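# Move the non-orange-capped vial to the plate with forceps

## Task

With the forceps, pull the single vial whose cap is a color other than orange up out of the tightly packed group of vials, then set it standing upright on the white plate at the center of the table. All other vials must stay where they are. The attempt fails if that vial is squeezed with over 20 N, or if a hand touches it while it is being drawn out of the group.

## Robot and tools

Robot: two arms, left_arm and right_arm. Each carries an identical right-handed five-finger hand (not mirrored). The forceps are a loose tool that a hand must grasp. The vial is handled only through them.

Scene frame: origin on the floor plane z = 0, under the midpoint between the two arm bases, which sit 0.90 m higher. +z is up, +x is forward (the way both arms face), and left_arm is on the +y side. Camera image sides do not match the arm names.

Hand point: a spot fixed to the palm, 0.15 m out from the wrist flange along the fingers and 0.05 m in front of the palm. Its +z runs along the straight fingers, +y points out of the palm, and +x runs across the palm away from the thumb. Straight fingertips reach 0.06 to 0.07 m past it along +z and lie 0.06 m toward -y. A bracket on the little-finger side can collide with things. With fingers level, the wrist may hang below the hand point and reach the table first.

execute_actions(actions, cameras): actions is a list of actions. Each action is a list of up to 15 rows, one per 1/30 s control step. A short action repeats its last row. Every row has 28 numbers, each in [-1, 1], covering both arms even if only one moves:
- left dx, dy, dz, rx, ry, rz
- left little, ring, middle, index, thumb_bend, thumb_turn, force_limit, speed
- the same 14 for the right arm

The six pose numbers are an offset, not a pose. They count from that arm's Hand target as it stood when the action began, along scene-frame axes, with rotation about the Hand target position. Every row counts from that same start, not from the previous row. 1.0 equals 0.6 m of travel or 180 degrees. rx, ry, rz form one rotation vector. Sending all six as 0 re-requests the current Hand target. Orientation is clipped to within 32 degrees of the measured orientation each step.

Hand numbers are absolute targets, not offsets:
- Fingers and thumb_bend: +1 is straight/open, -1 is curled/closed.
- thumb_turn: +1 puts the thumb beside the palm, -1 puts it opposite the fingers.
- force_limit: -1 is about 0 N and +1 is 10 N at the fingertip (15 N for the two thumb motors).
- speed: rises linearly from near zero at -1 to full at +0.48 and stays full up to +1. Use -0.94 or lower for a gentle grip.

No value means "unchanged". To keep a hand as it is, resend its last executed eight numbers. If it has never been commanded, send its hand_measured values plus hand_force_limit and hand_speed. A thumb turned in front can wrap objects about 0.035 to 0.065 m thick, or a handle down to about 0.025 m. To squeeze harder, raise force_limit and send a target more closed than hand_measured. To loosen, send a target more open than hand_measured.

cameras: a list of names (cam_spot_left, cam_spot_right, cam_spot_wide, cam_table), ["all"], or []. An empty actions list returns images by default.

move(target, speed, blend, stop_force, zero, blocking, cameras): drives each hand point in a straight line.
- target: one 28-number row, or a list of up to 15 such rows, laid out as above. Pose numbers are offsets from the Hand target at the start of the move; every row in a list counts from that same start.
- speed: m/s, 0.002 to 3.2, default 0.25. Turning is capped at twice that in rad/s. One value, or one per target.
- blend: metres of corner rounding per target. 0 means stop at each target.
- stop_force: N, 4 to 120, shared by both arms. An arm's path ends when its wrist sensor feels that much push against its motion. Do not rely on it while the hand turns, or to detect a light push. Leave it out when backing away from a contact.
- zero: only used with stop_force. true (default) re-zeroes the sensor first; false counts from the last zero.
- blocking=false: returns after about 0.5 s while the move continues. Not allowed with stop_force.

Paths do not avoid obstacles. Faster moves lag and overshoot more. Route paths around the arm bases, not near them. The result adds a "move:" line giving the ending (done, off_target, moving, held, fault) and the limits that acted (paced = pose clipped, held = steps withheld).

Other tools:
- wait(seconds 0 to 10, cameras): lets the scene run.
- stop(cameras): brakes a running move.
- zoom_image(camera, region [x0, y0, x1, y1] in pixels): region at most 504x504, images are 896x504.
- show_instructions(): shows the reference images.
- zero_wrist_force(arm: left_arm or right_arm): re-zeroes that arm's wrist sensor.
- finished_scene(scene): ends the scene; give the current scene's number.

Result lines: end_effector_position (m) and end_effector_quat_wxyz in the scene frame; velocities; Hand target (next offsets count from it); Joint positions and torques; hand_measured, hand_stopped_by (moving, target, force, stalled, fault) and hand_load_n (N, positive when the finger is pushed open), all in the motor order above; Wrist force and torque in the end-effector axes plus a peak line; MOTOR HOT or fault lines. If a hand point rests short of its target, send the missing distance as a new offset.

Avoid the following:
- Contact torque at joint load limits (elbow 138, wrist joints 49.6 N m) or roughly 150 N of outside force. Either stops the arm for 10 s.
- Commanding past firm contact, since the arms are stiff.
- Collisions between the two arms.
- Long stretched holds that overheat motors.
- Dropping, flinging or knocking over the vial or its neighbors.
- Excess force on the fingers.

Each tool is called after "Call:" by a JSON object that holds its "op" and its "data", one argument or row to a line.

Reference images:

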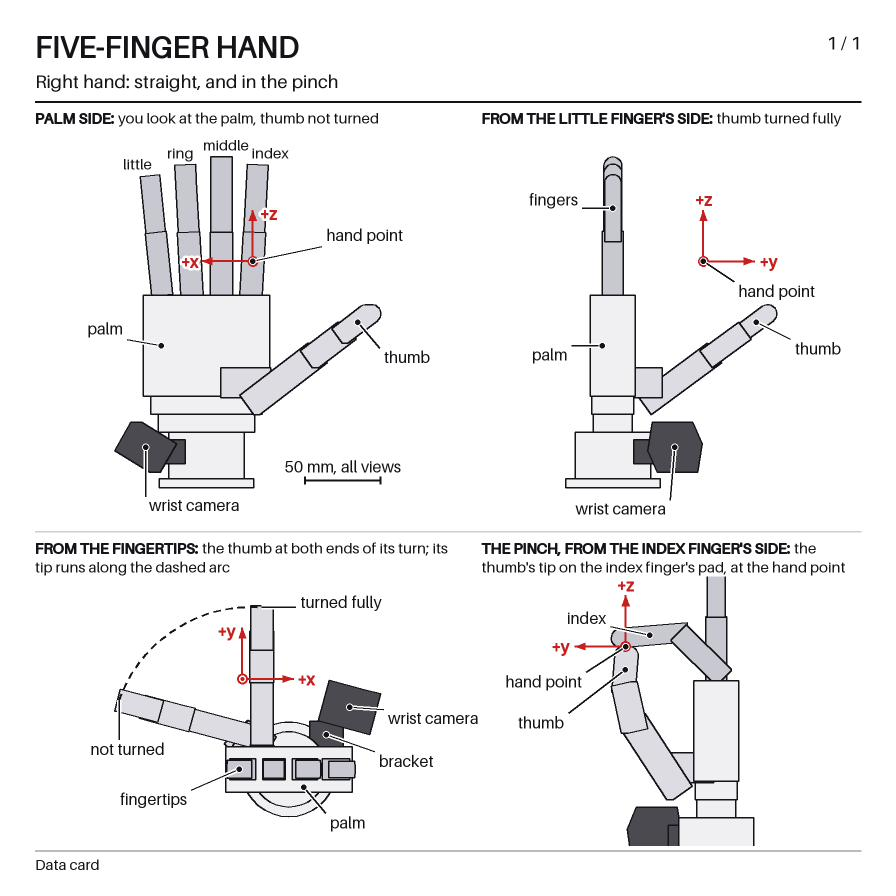

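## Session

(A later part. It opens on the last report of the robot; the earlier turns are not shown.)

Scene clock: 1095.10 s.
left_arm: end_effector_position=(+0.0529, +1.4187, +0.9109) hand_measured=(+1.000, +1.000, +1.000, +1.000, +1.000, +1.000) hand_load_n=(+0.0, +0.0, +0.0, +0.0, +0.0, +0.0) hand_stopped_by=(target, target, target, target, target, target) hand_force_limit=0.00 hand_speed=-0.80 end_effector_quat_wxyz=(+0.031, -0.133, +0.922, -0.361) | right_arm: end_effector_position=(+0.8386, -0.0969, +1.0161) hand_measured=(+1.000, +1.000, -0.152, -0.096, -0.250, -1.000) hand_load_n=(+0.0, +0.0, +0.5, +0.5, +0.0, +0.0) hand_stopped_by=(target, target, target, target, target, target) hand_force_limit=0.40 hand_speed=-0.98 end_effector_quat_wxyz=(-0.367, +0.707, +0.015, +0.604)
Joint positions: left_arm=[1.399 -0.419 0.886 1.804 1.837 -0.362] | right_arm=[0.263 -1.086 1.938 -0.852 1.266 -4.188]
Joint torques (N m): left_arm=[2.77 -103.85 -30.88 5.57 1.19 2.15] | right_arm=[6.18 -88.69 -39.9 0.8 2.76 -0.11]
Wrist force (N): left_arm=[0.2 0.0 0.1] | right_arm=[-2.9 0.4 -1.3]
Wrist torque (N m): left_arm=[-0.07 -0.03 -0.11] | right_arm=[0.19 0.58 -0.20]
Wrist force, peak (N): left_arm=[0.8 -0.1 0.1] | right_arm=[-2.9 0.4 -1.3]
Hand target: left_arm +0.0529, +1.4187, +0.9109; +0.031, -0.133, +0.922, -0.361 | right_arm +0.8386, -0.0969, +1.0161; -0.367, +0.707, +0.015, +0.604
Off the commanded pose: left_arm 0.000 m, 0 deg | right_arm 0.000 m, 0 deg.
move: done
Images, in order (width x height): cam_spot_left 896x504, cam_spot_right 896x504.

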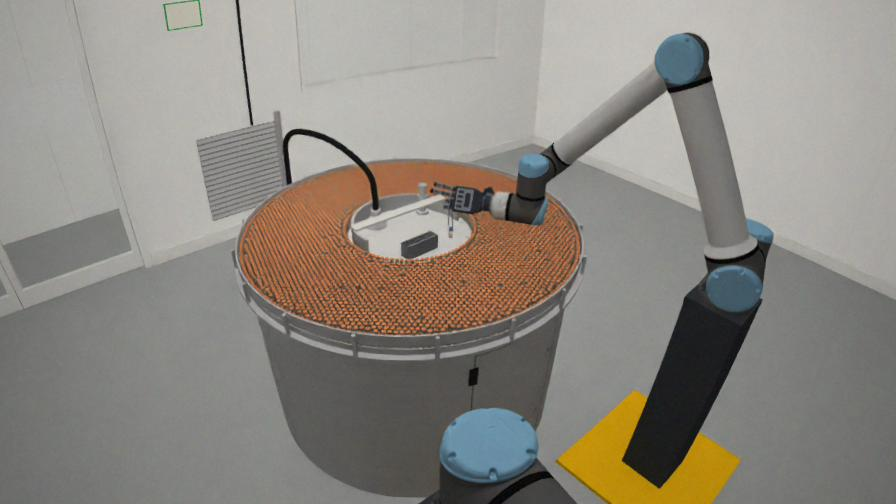

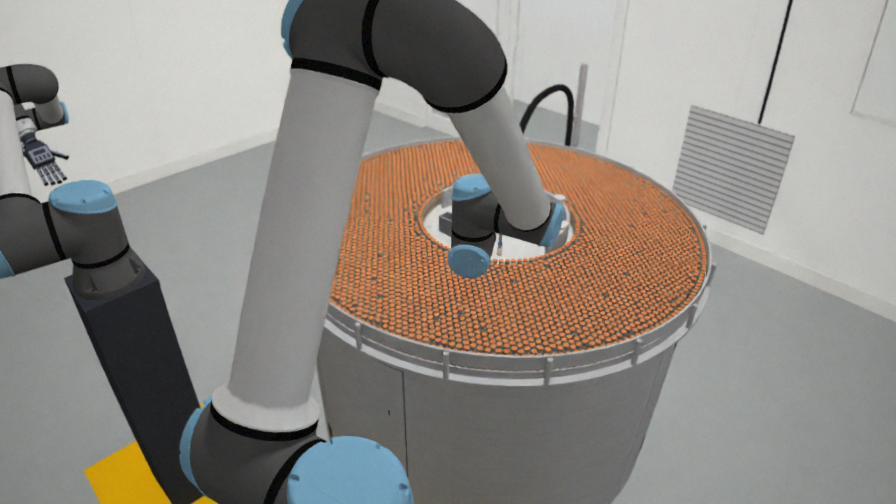

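Call:
{"op": "move", "data": {
  "target": [
    [0,0,0,0,0,0,1,1,1,1,1,1,0,-0.8, -0.0022,-0.0007,0,0,0,0,1,1,-0.152,-0.096,-0.25,-1,0.4,-0.98],
    [0,0,0,0,0,0,1,1,1,1,1,1,0,-0.8, -0.0022,-0.0007,0.04,0,0,0,1,1,-0.152,-0.096,-0.25,-1,0.4,-0.98]
  ],
  "speed": 0.015,
  "cameras": ["cam_spot_left","cam_spot_right"]
}}

Call:
{"op": "zoom_image", "data": {
  "camera": "cam_spot_left",
  "region": [430, 210, 470, 250]
}}

Call:
{"op": "zoom_image", "data": {
  "camera": "cam_spot_right",
  "region": [480, 225, 520, 265]
}}

Scene clock: 1101.70 s.
left_arm: end_effector_position=(+0.0529, +1.4187, +0.9109) hand_measured=(+1.000, +1.000, +1.000, +1.000, +1.000, +1.000) hand_load_n=(+0.0, +0.0, +0.0, +0.0, +0.0, +0.0) hand_stopped_by=(target, target, target, target, target, target) hand_force_limit=0.00 hand_speed=-0.80 end_effector_quat_wxyz=(+0.031, -0.133, +0.922, -0.361) | right_arm: end_effector_position=(+0.8373, -0.0973, +1.0398) hand_measured=(+1.000, +1.000, -0.152, -0.096, -0.250, -1.000) hand_load_n=(+0.0, +0.0, +0.5, +0.5, +0.0, +0.5) hand_stopped_by=(target, target, target, target, target, target) hand_force_limit=0.40 hand_speed=-0.98 end_effector_quat_wxyz=(-0.367, +0.707, +0.015, +0.604)
Joint positions: left_arm=[1.399 -0.419 0.886 1.804 1.837 -0.362] | right_arm=[0.263 -1.119 1.932 -0.813 1.266 -4.188]
Joint torques (N m): left_arm=[3.58 -105.84 -30.96 5.62 1.22 2.35] | right_arm=[-7.85 -88.92 -40.91 1.25 -3.81 0.67]
Wrist force (N): left_arm=[0.2 -0.1 0.0] | right_arm=[-2.2 0.1 -1.1]
Wrist torque (N m): left_arm=[-0.08 -0.02 -0.11] | right_arm=[0.14 0.47 -0.15]
Wrist force, peak (N): left_arm=[0.5 -0.2 0.5] | right_arm=[-3.1 0.0 -1.3]
Hand target: left_arm +0.0529, +1.4187, +0.9109; +0.031, -0.133, +0.922, -0.361 | right_arm +0.8373, -0.0973, +1.0401; -0.367, +0.707, +0.015, +0.604
Off the commanded pose: left_arm 0.000 m, 0 deg | right_arm 0.000 m, 0 deg.
move: done
Images, in order (width x height): cam_spot_left 896x504, cam_spot_right 896x504.

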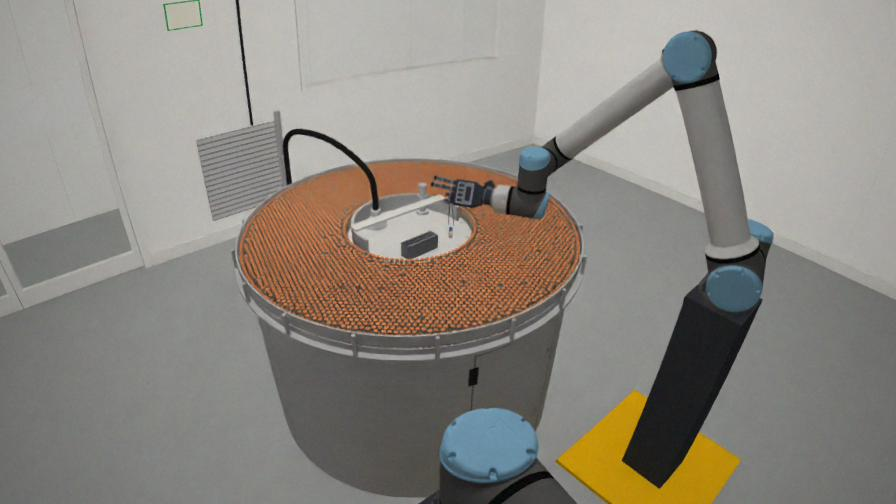

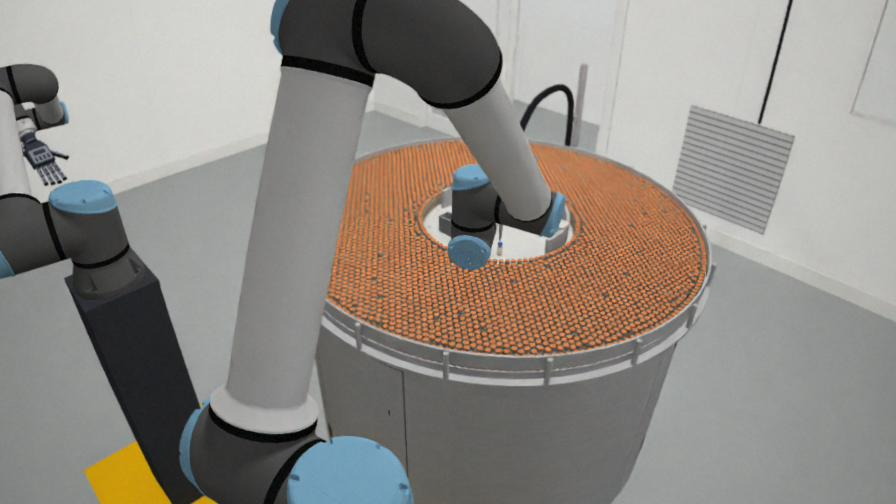

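Scaled by 12.600.

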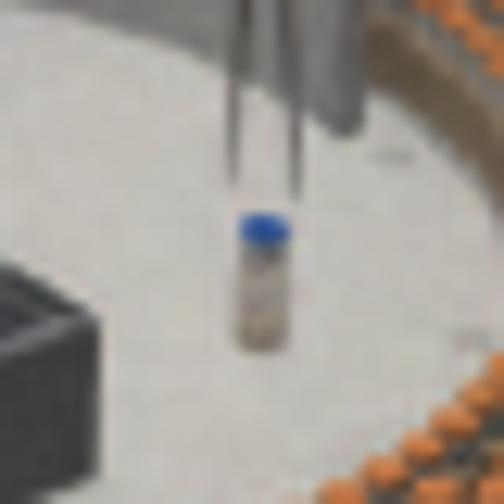

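Scaled by 12.600.

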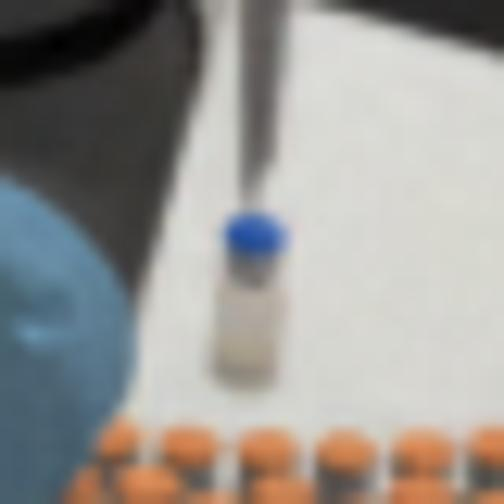

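Call:
{"op": "move", "data": {
  "target": [0,0,0,0,0,0,1,1,1,1,1,1,0,-0.8,0,0,0.12,0,0,0,1,1,-0.152,-0.096,-0.25,-1,0.4,-0.98],
  "speed": 0.06,
  "cameras": ["cam_spot_left","cam_spot_right","cam_table"]
}}

Scene clock: 1126.50 s.
left_arm: end_effector_position=(+0.0529, +1.4187, +0.9109) hand_measured=(+1.000, +1.000, +1.000, +1.000, +1.000, +1.000) hand_load_n=(+0.0, +0.0, +0.0, +0.0, +0.0, +0.0) hand_stopped_by=(target, target, target, target, target, target) hand_force_limit=0.00 hand_speed=-0.80 end_effector_quat_wxyz=(+0.031, -0.133, +0.922, -0.361) | right_arm: end_effector_position=(+0.8373, -0.0973, +1.1119) hand_measured=(+1.000, +1.000, -0.152, -0.096, -0.250, -1.000) hand_load_n=(+0.0, +0.0, +0.5, +0.5, +0.0, +0.0) hand_stopped_by=(target, target, target, target, target, target) hand_force_limit=0.40 hand_speed=-0.98 end_effector_quat_wxyz=(-0.367, +0.707, +0.015, +0.604)
Joint positions: left_arm=[1.399 -0.419 0.886 1.804 1.837 -0.362] | right_arm=[0.263 -1.204 1.894 -0.69 1.266 -4.188]
Joint torques (N m): left_arm=[3.52 -104.19 -30.87 5.47 1.55 2.4] | right_arm=[-2.12 -85.49 -44.26 0.83 -1.65 -0.29]
Wrist force (N): left_arm=[0.0 -0.2 -0.1] | right_arm=[-2.5 -0.5 -1.0]
Wrist torque (N m): left_arm=[-0.09 0.00 -0.13] | right_arm=[0.07 0.51 -0.19]
Wrist force, peak (N): left_arm=[0.6 -0.3 0.2] | right_arm=[-3.0 -0.2 -1.0]
Hand target: left_arm +0.0529, +1.4187, +0.9109; +0.031, -0.133, +0.922, -0.361 | right_arm +0.8373, -0.0973, +1.1121; -0.367, +0.707, +0.015, +0.604
Off the commanded pose: left_arm 0.000 m, 0 deg | right_arm 0.000 m, 0 deg.
move: done
Images, in order (width x height): cam_spot_left 896x504, cam_spot_right 896x504, cam_table 896x504.

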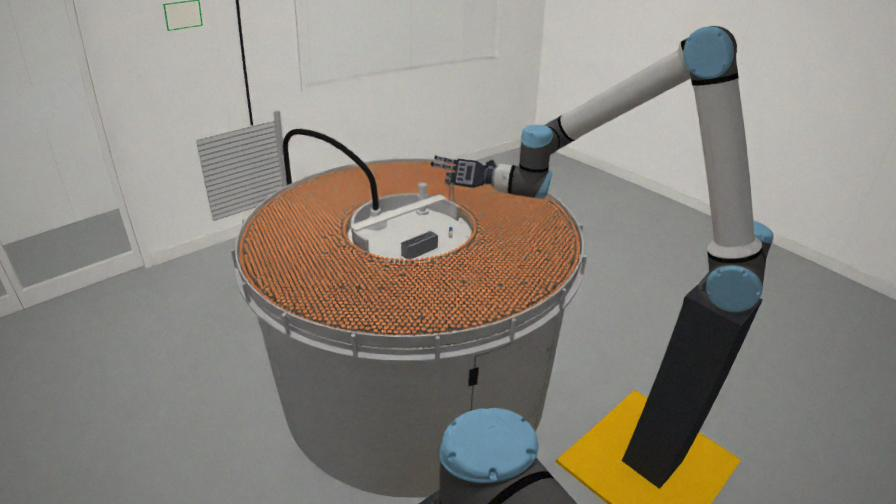

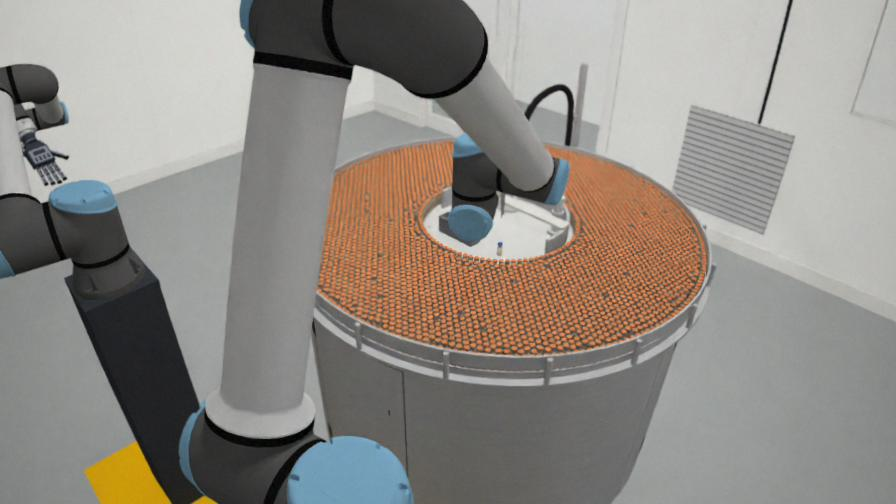

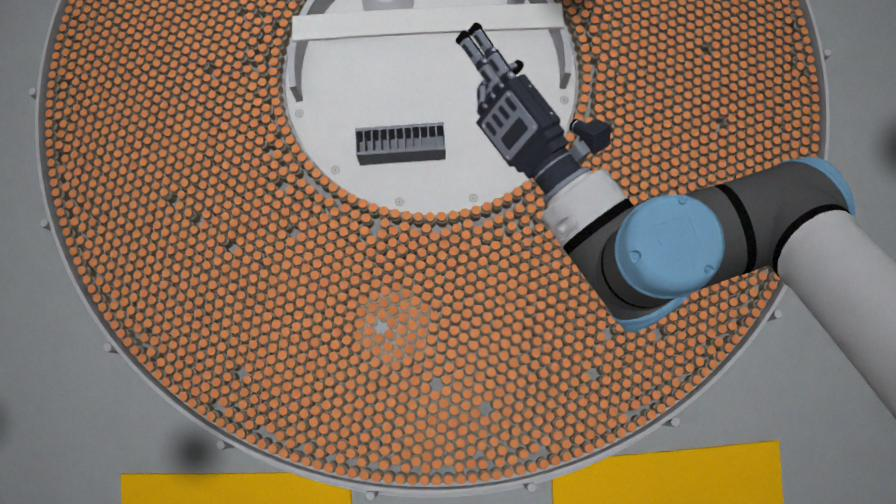

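Call:
{"op": "move", "data": {
  "target": [0,0,0,0,0,0,1,1,1,1,1,1,0,-0.8,-0.0112,0.2003,-0.04,0,0,-0.1667,1,1,-0.152,-0.096,-0.25,-1,0.4,-0.98],
  "speed": 0.15,
  "cameras": ["cam_spot_left","cam_spot_right","cam_table"]
}}

Call:
{"op": "zoom_image", "data": {
  "camera": "cam_spot_left",
  "region": [390, 190, 450, 260]
}}

Call:
{"op": "zoom_image", "data": {
  "camera": "cam_spot_right",
  "region": [420, 180, 510, 270]
}}

Call:
{"op": "zoom_image", "data": {
  "camera": "cam_table",
  "region": [340, 70, 560, 220]
}}

Scene clock: 1140.27 s.
left_arm: end_effector_position=(+0.0529, +1.4187, +0.9109) hand_measured=(+1.000, +1.000, +1.000, +1.000, +1.000, +1.000) hand_load_n=(+0.0, +0.0, +0.0, +0.0, +0.0, +0.0) hand_stopped_by=(target, target, target, target, target, target) hand_force_limit=0.00 hand_speed=-0.80 end_effector_quat_wxyz=(+0.031, -0.133, +0.922, -0.361) | right_arm: end_effector_position=(+0.8306, +0.0228, +1.0881) hand_measured=(+1.000, +1.000, -0.152, -0.096, -0.250, -1.000) hand_load_n=(+0.0, +0.0, +0.5, +0.0, +0.0, +0.5) hand_stopped_by=(target, target, target, target, target, target) hand_force_limit=0.40 hand_speed=-0.98 end_effector_quat_wxyz=(-0.199, +0.687, -0.168, +0.679)
Joint positions: left_arm=[1.399 -0.419 0.886 1.804 1.837 -0.362] | right_arm=[0.602 -0.993 1.607 -0.614 2.128 -4.187]
Joint torques (N m): left_arm=[2.85 -106.02 -30.43 5.5 1.25 2.17] | right_arm=[8.9 -74.38 -46.18 1.12 3.36 2.01]
Wrist force (N): left_arm=[0.3 0.1 0.3] | right_arm=[-2.5 -0.3 -0.8]
Wrist torque (N m): left_arm=[-0.07 -0.05 -0.10] | right_arm=[0.04 0.52 -0.18]
Wrist force, peak (N): left_arm=[0.7 -0.2 -0.3] | right_arm=[-3.0 -0.1 -1.9]
Hand target: left_arm +0.0529, +1.4187, +0.9109; +0.031, -0.133, +0.922, -0.361 | right_arm +0.8306, +0.0229, +1.0881; -0.198, +0.687, -0.168, +0.679
Off the commanded pose: left_arm 0.000 m, 0 deg | right_arm 0.000 m, 0 deg.
move: done
Images, in order (width x height): cam_spot_left 896x504, cam_spot_right 896x504, cam_table 896x504.

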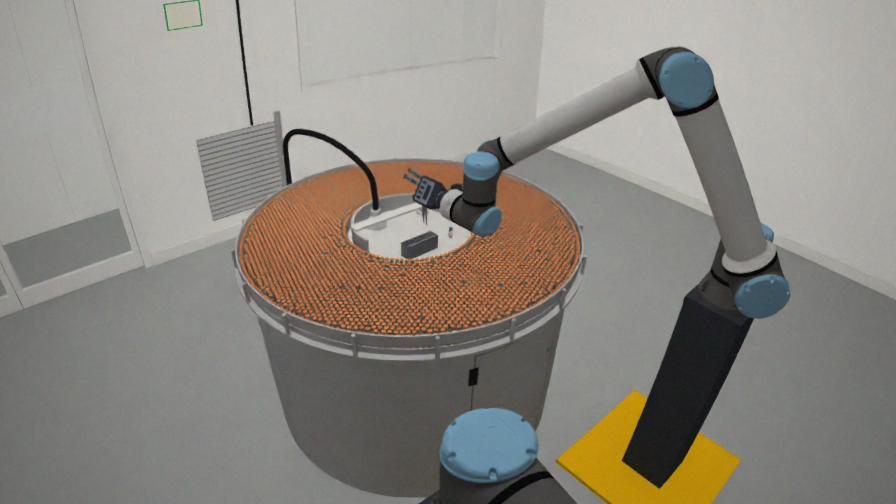

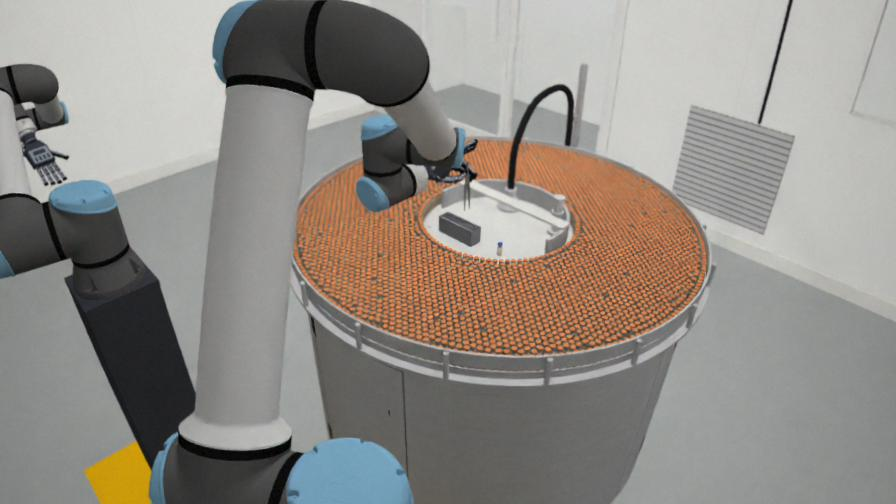

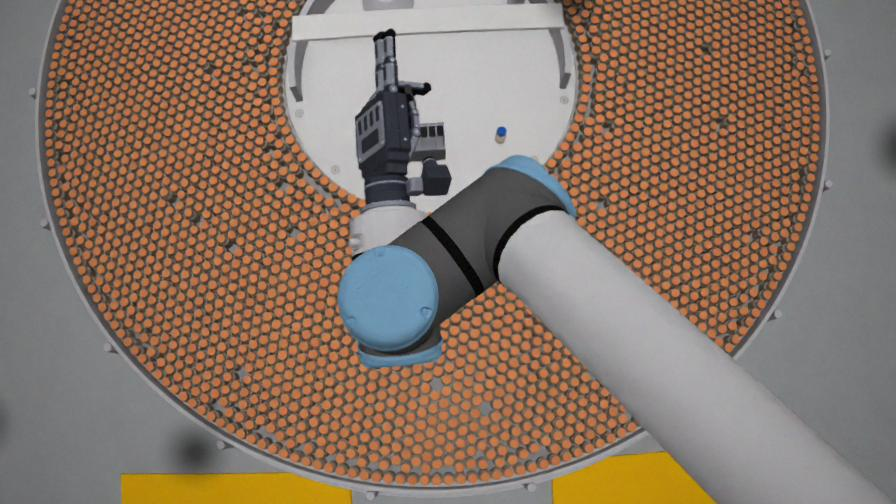

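Scaled by 7.200.

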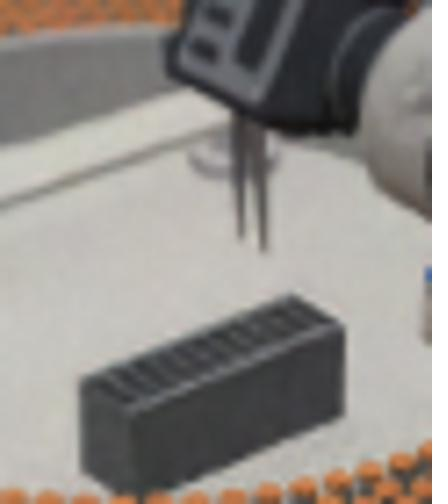

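Scaled by 5.600.

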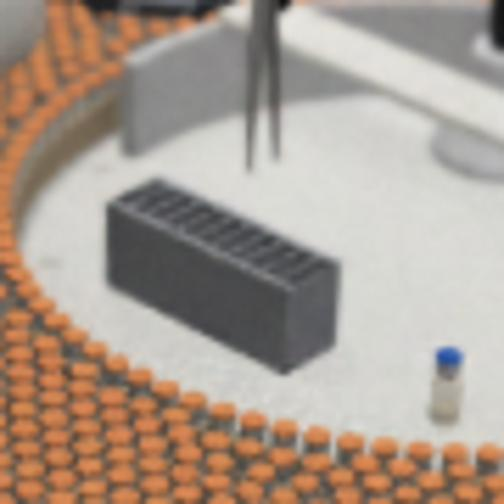

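Scaled by 2.291.

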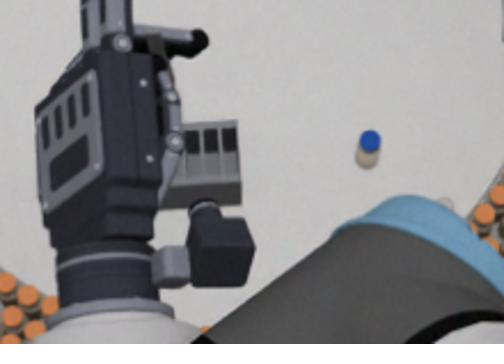

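Call:
{"op": "zoom_image", "data": {
  "camera": "cam_spot_left",
  "region": [398, 205, 442, 262]
}}

Call:
{"op": "zoom_image", "data": {
  "camera": "cam_spot_right",
  "region": [436, 195, 484, 250]
}}

Call:
{"op": "zoom_image", "data": {
  "camera": "cam_table",
  "region": [400, 100, 460, 170]
}}

Scaled by 8.842.

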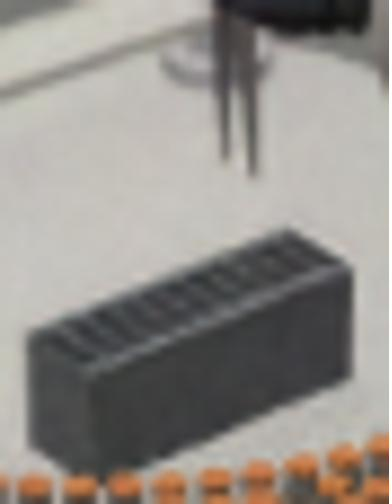

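Scaled by 9.164.

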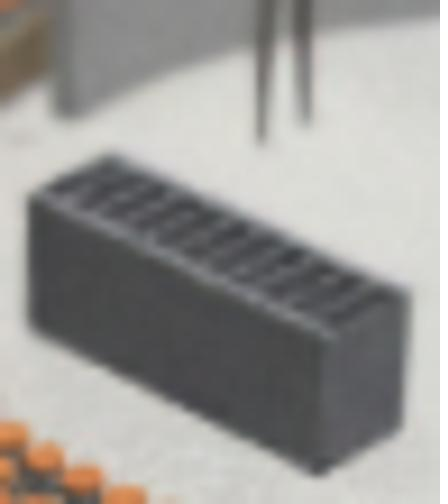

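Scaled by 7.200.

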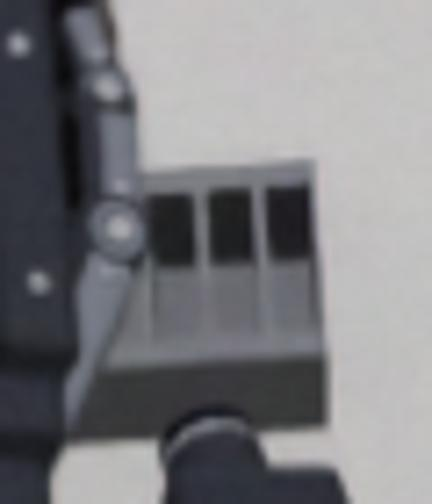

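Call:
{"op": "move", "data": {
  "target": [0,0,0,0,0,0,1,1,1,1,1,1,0,-0.8,-0.0005,0.0042,-0.0667,0,0,0.0278,1,1,-0.152,-0.096,-0.25,-1,0.4,-0.98],
  "speed": 0.06,
  "cameras": ["cam_spot_left","cam_spot_right"]
}}

Call:
{"op": "zoom_image", "data": {
  "camera": "cam_spot_left",
  "region": [398, 205, 442, 262]
}}

Call:
{"op": "zoom_image", "data": {
  "camera": "cam_spot_right",
  "region": [436, 195, 484, 250]
}}

Scene clock: 1182.47 s.
left_arm: end_effector_position=(+0.0529, +1.4187, +0.9109) hand_measured=(+1.000, +1.000, +1.000, +1.000, +1.000, +1.000) hand_load_n=(+0.0, +0.0, +0.0, -0.5, +0.0, +0.0) hand_stopped_by=(target, target, target, target, target, target) hand_force_limit=0.00 hand_speed=-0.80 end_effector_quat_wxyz=(+0.031, -0.133, +0.922, -0.361) | right_arm: end_effector_position=(+0.8303, +0.0254, +1.0482) hand_measured=(+1.000, +1.000, -0.152, -0.096, -0.250, -1.000) hand_load_n=(+0.0, +0.0, +0.5, +0.5, +0.0, +0.0) hand_stopped_by=(target, target, target, target, target, target) hand_force_limit=0.40 hand_speed=-0.98 end_effector_quat_wxyz=(-0.228, +0.694, -0.138, +0.669)
Joint positions: left_arm=[1.399 -0.419 0.886 1.804 1.837 -0.362] | right_arm=[0.581 -0.975 1.663 -0.688 2.021 -4.187]
Joint torques (N m): left_arm=[3.99 -105.08 -30.73 5.44 1.23 1.98] | right_arm=[-10.52 -71.7 -26.63 -2.82 -3.52 -1.47]
Wrist force (N): left_arm=[0.3 -0.2 0.0] | right_arm=[-2.2 -0.3 -0.6]
Wrist torque (N m): left_arm=[-0.09 -0.03 -0.12] | right_arm=[0.04 0.47 -0.19]
Wrist force, peak (N): left_arm=[0.7 0.0 0.0] | right_arm=[-2.9 -0.4 -1.3]
Hand target: left_arm +0.0529, +1.4187, +0.9109; +0.031, -0.133, +0.922, -0.361 | right_arm +0.8303, +0.0254, +1.0481; -0.228, +0.694, -0.138, +0.669
Off the commanded pose: left_arm 0.000 m, 0 deg | right_arm 0.000 m, 0 deg.
move: done
Images, in order (width x height): cam_spot_left 896x504, cam_spot_right 896x504.

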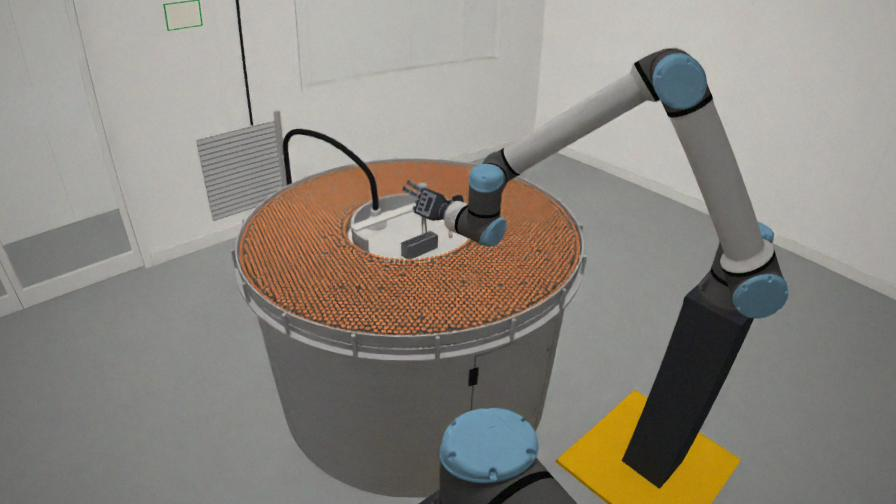

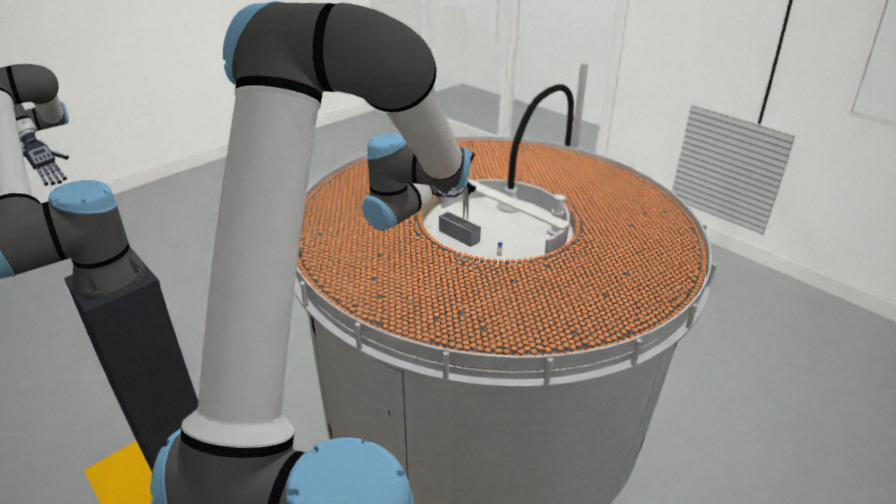

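Scaled by 8.842.

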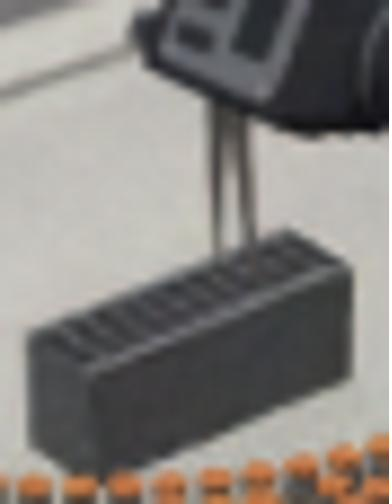

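Scaled by 9.164.

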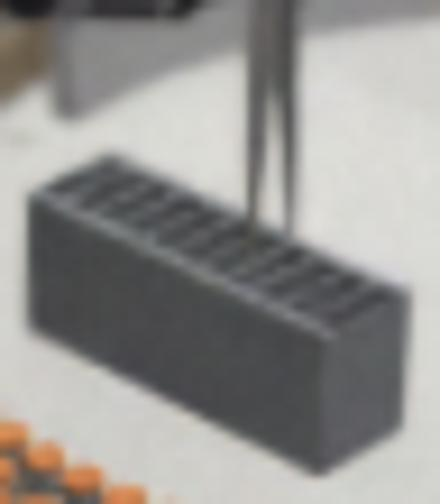

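Call:
{"op": "move", "data": {
  "target": [0,0,0,0,0,0,1,1,1,1,1,1,0,-0.8,0,-0.0013,-0.0883,0,0,0,1,1,-0.152,-0.096,-0.25,-1,0.4,-0.98],
  "speed": 0.012,
  "stop_force": 4,
  "cameras": ["cam_spot_left","cam_spot_right"]
}}

Call:
{"op": "zoom_image", "data": {
  "camera": "cam_spot_left",
  "region": [398, 205, 442, 262]
}}

Call:
{"op": "zoom_image", "data": {
  "camera": "cam_spot_right",
  "region": [436, 195, 484, 250]
}}

Scene clock: 1196.07 s.
left_arm: end_effector_position=(+0.0529, +1.4187, +0.9109) hand_measured=(+1.000, +1.000, +1.000, +1.000, +1.000, +1.000) hand_load_n=(+0.0, +0.0, +0.0, +0.0, +0.0, +0.0) hand_stopped_by=(target, target, target, target, target, target) hand_force_limit=0.00 hand_speed=-0.80 end_effector_quat_wxyz=(+0.031, -0.133, +0.922, -0.361) | right_arm: end_effector_position=(+0.8303, +0.0246, +0.9951) hand_measured=(+1.000, +1.000, -0.152, -0.096, -0.250, -1.000) hand_load_n=(+0.0, +0.0, +1.0, +0.5, -1.0, -0.5) hand_stopped_by=(target, target, target, target, target, target) hand_force_limit=0.40 hand_speed=-0.98 end_effector_quat_wxyz=(-0.228, +0.694, -0.138, +0.669)
Joint positions: left_arm=[1.399 -0.419 0.886 1.804 1.837 -0.362] | right_arm=[0.58 -0.918 1.682 -0.764 2.02 -4.187]
Joint torques (N m): left_arm=[3.32 -106.52 -30.38 5.21 1.27 1.92] | right_arm=[-12.28 -69.35 -22.29 -2.5 -3.06 -0.55]
Wrist force (N): left_arm=[0.3 -0.1 0.0] | right_arm=[1.0 -2.0 -1.2]
Wrist torque (N m): left_arm=[-0.08 -0.04 -0.11] | right_arm=[0.14 0.50 -0.16]
Wrist force, peak (N): left_arm=[0.5 -0.2 0.4] | right_arm=[-3.3 -0.2 -1.0]
Hand target: left_arm +0.0529, +1.4187, +0.9109; +0.031, -0.133, +0.922, -0.361 | right_arm +0.8303, +0.0246, +0.9951; -0.228, +0.694, -0.138, +0.669
Off the commanded pose: left_arm 0.000 m, 0 deg | right_arm 0.000 m, 0 deg.
move: done
Images, in order (width x height): cam_spot_left 896x504, cam_spot_right 896x504.

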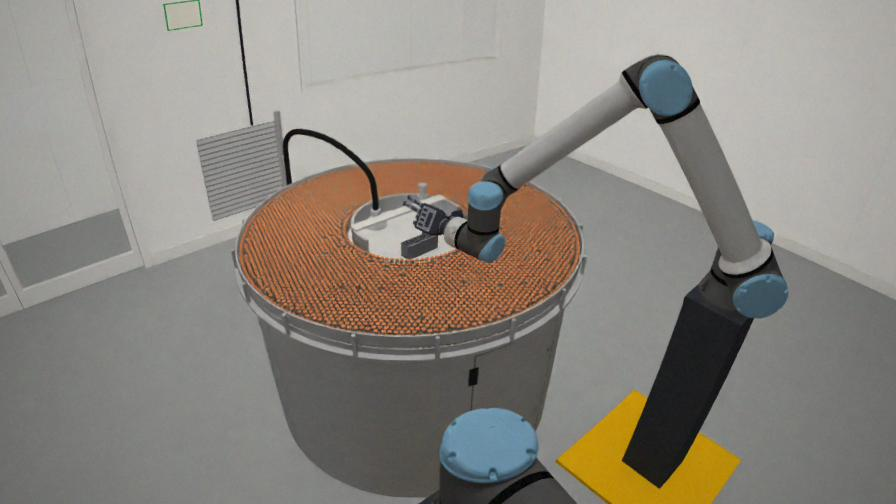

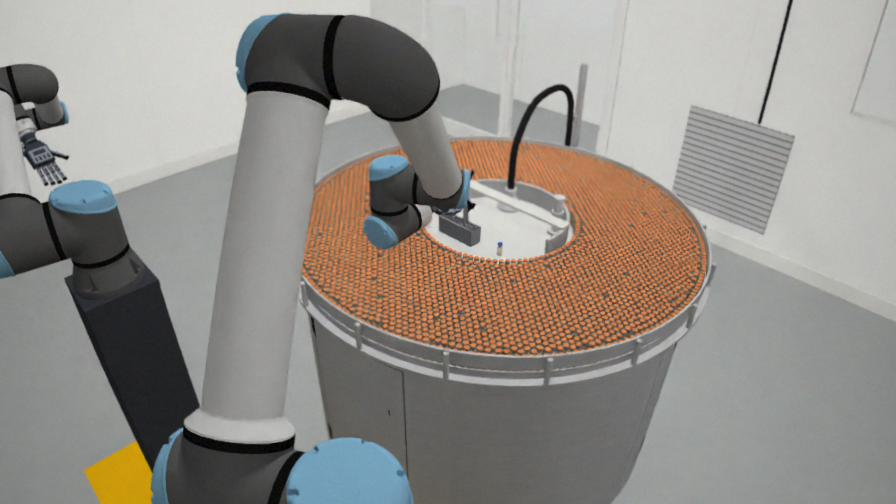

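Scaled by 8.842.

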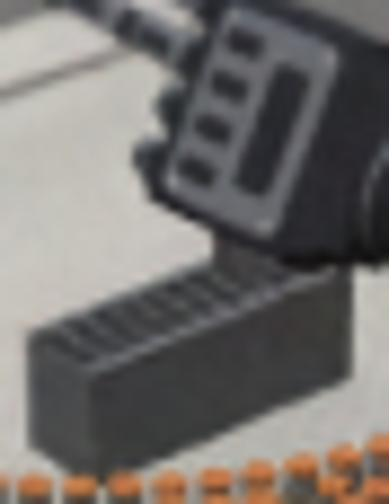

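Scaled by 9.164.

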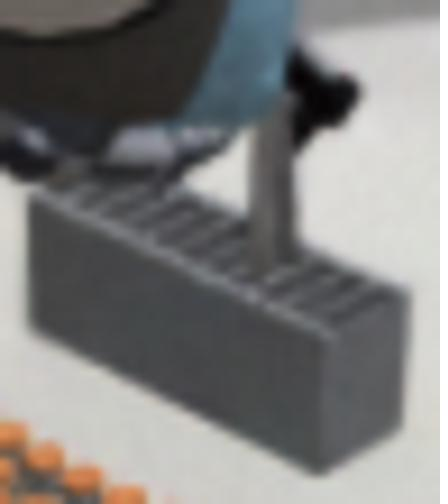

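Call:
{"op": "move", "data": {
  "target": [0,0,0,0,0,0,1,1,1,1,1,1,0,-0.8,0,0,0.001,0,0,0,1,1,0.15,0.2,-0.25,-1,0.4,-0.9],
  "speed": 0.05
}}

Call:
{"op": "move", "data": {
  "target": [0,0,0,0,0,0,1,1,1,1,1,1,0,-0.8,0.003,0.13,0,0,0,0,1,1,0.15,0.2,-0.25,-1,0.4,-0.9],
  "speed": 0.06,
  "stop_force": 6,
  "cameras": ["cam_spot_left","cam_spot_right","cam_table"]
}}

Scene clock: 1200.87 s.
left_arm: end_effector_position=(+0.0529, +1.4187, +0.9109) hand_measured=(+1.000, +1.000, +1.000, +1.000, +1.000, +1.000) hand_load_n=(+0.0, +0.0, +0.0, +0.0, +0.0, +0.0) hand_stopped_by=(target, target, target, target, target, target) hand_force_limit=0.00 hand_speed=-0.80 end_effector_quat_wxyz=(+0.031, -0.133, +0.922, -0.361) | right_arm: end_effector_position=(+0.8303, +0.0246, +0.9957) hand_measured=(+1.000, +1.000, +0.150, +0.200, -0.250, -1.000) hand_load_n=(+0.0, +0.0, +0.0, +0.0, +0.0, +0.0) hand_stopped_by=(target, target, target, target, target, target) hand_force_limit=0.40 hand_speed=-0.90 end_effector_quat_wxyz=(-0.228, +0.694, -0.138, +0.669)
Joint positions: left_arm=[1.399 -0.419 0.886 1.804 1.837 -0.362] | right_arm=[0.58 -0.919 1.682 -0.763 2.02 -4.187]
Joint torques (N m): left_arm=[2.85 -105.94 -30.03 4.95 1.35 2.11] | right_arm=[-9.69 -104.9 -41.96 1.09 -3.58 -1.44]
Wrist force (N): left_arm=[0.3 -0.1 0.1] | right_arm=[-2.6 -0.6 -0.8]
Wrist torque (N m): left_arm=[-0.09 -0.04 -0.11] | right_arm=[0.02 0.56 -0.23]
Wrist force, peak (N): left_arm=[0.5 -0.5 -0.3] | right_arm=[0.6 -3.2 -1.1]
Hand target: left_arm +0.0529, +1.4187, +0.9109; +0.031, -0.133, +0.922, -0.361 | right_arm +0.8303, +0.0246, +0.9957; -0.228, +0.694, -0.138, +0.669
Off the commanded pose: left_arm 0.000 m, 0 deg | right_arm 0.000 m, 0 deg.
move: done

Scene clock: 1203.30 s.
left_arm: end_effector_position=(+0.0529, +1.4187, +0.9109) hand_measured=(+1.000, +1.000, +1.000, +1.000, +1.000, +1.000) hand_load_n=(+0.0, +0.0, +0.0, +0.0, +0.0, +0.0) hand_stopped_by=(target, target, target, target, target, target) hand_force_limit=0.00 hand_speed=-0.80 end_effector_quat_wxyz=(+0.031, -0.133, +0.922, -0.361) | right_arm: end_effector_position=(+0.8321, +0.1026, +0.9957) hand_measured=(+1.000, +1.000, +0.150, +0.200, -0.250, -1.000) hand_load_n=(+0.0, +0.0, +0.0, +0.0, +0.0, +0.5) hand_stopped_by=(target, target, target, target, target, target) hand_force_limit=0.40 hand_speed=-0.90 end_effector_quat_wxyz=(-0.228, +0.694, -0.138, +0.669)
Joint positions: left_arm=[1.399 -0.419 0.886 1.804 1.837 -0.362] | right_arm=[0.657 -0.846 1.542 -0.697 2.096 -4.187]
Joint torques (N m): left_arm=[0.75 -106.2 -31.04 5.35 1.34 2.08] | right_arm=[9.99 -82 -42.87 1.55 3.42 1.15]
Wrist force (N): left_arm=[0.0 0.0 -0.1] | right_arm=[-2.6 -0.2 -0.8]
Wrist torque (N m): left_arm=[-0.06 0.01 -0.12] | right_arm=[0.08 0.54 -0.21]
Wrist force, peak (N): left_arm=[0.6 0.0 0.2] | right_arm=[-3.0 0.0 -1.7]
Hand target: left_arm +0.0529, +1.4187, +0.9109; +0.031, -0.133, +0.922, -0.361 | right_arm +0.8321, +0.1026, +0.9957; -0.228, +0.694, -0.138, +0.669
Off the commanded pose: left_arm 0.000 m, 0 deg | right_arm 0.000 m, 0 deg.
move: done
Images, in order (width x height): cam_spot_left 896x504, cam_spot_right 896x504, cam_table 896x504.

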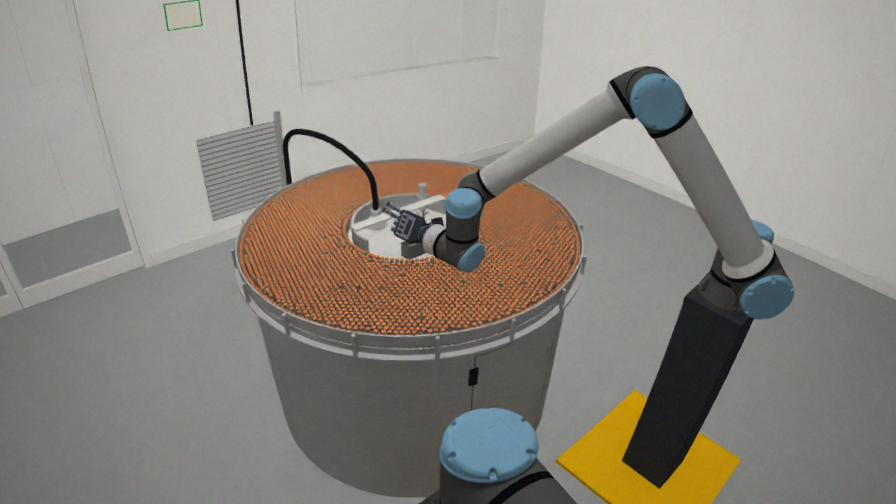

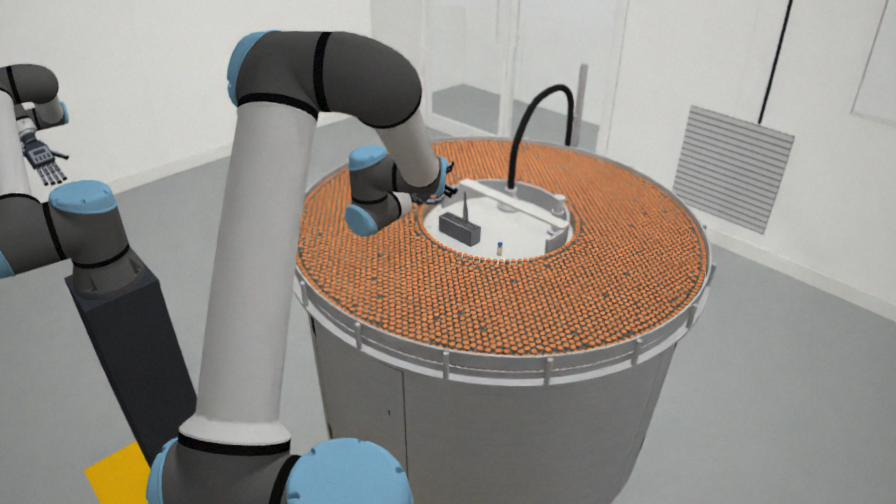

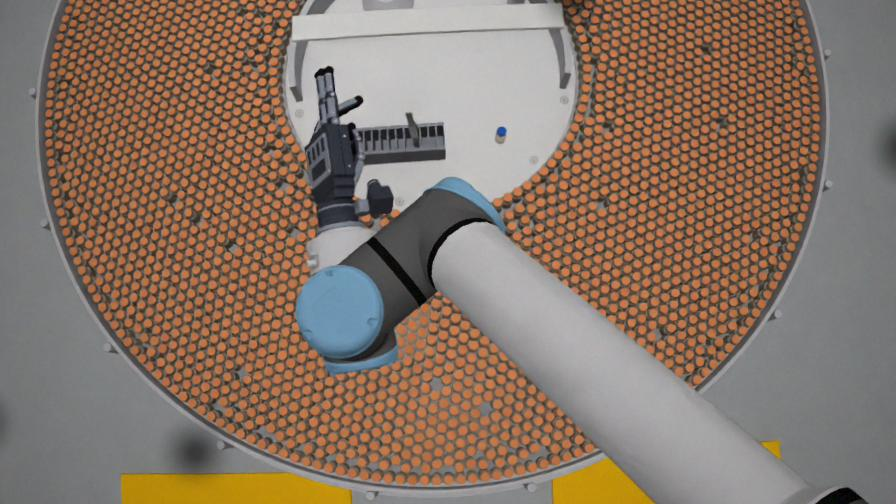

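Call:
{"op": "zoom_image", "data": {
  "camera": "cam_table",
  "region": [330, 280, 450, 400]
}}

Call:
{"op": "zoom_image", "data": {
  "camera": "cam_table",
  "region": [470, 100, 550, 170]
}}

Scaled by 4.200.

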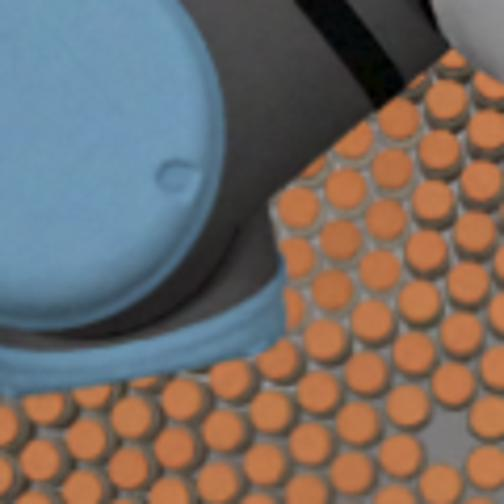

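Scaled by 6.300.

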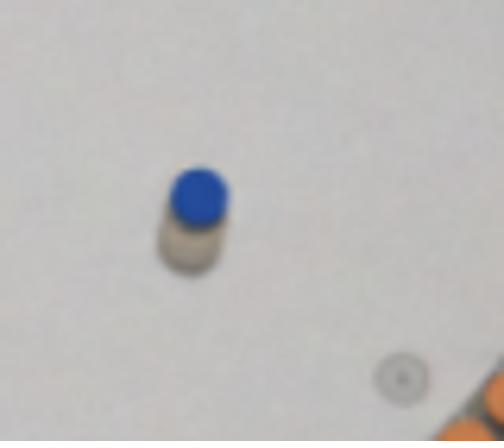

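Call:
{"op": "finished_scene", "data": {
  "scene": 1
}}

The scene is finished: the task was done.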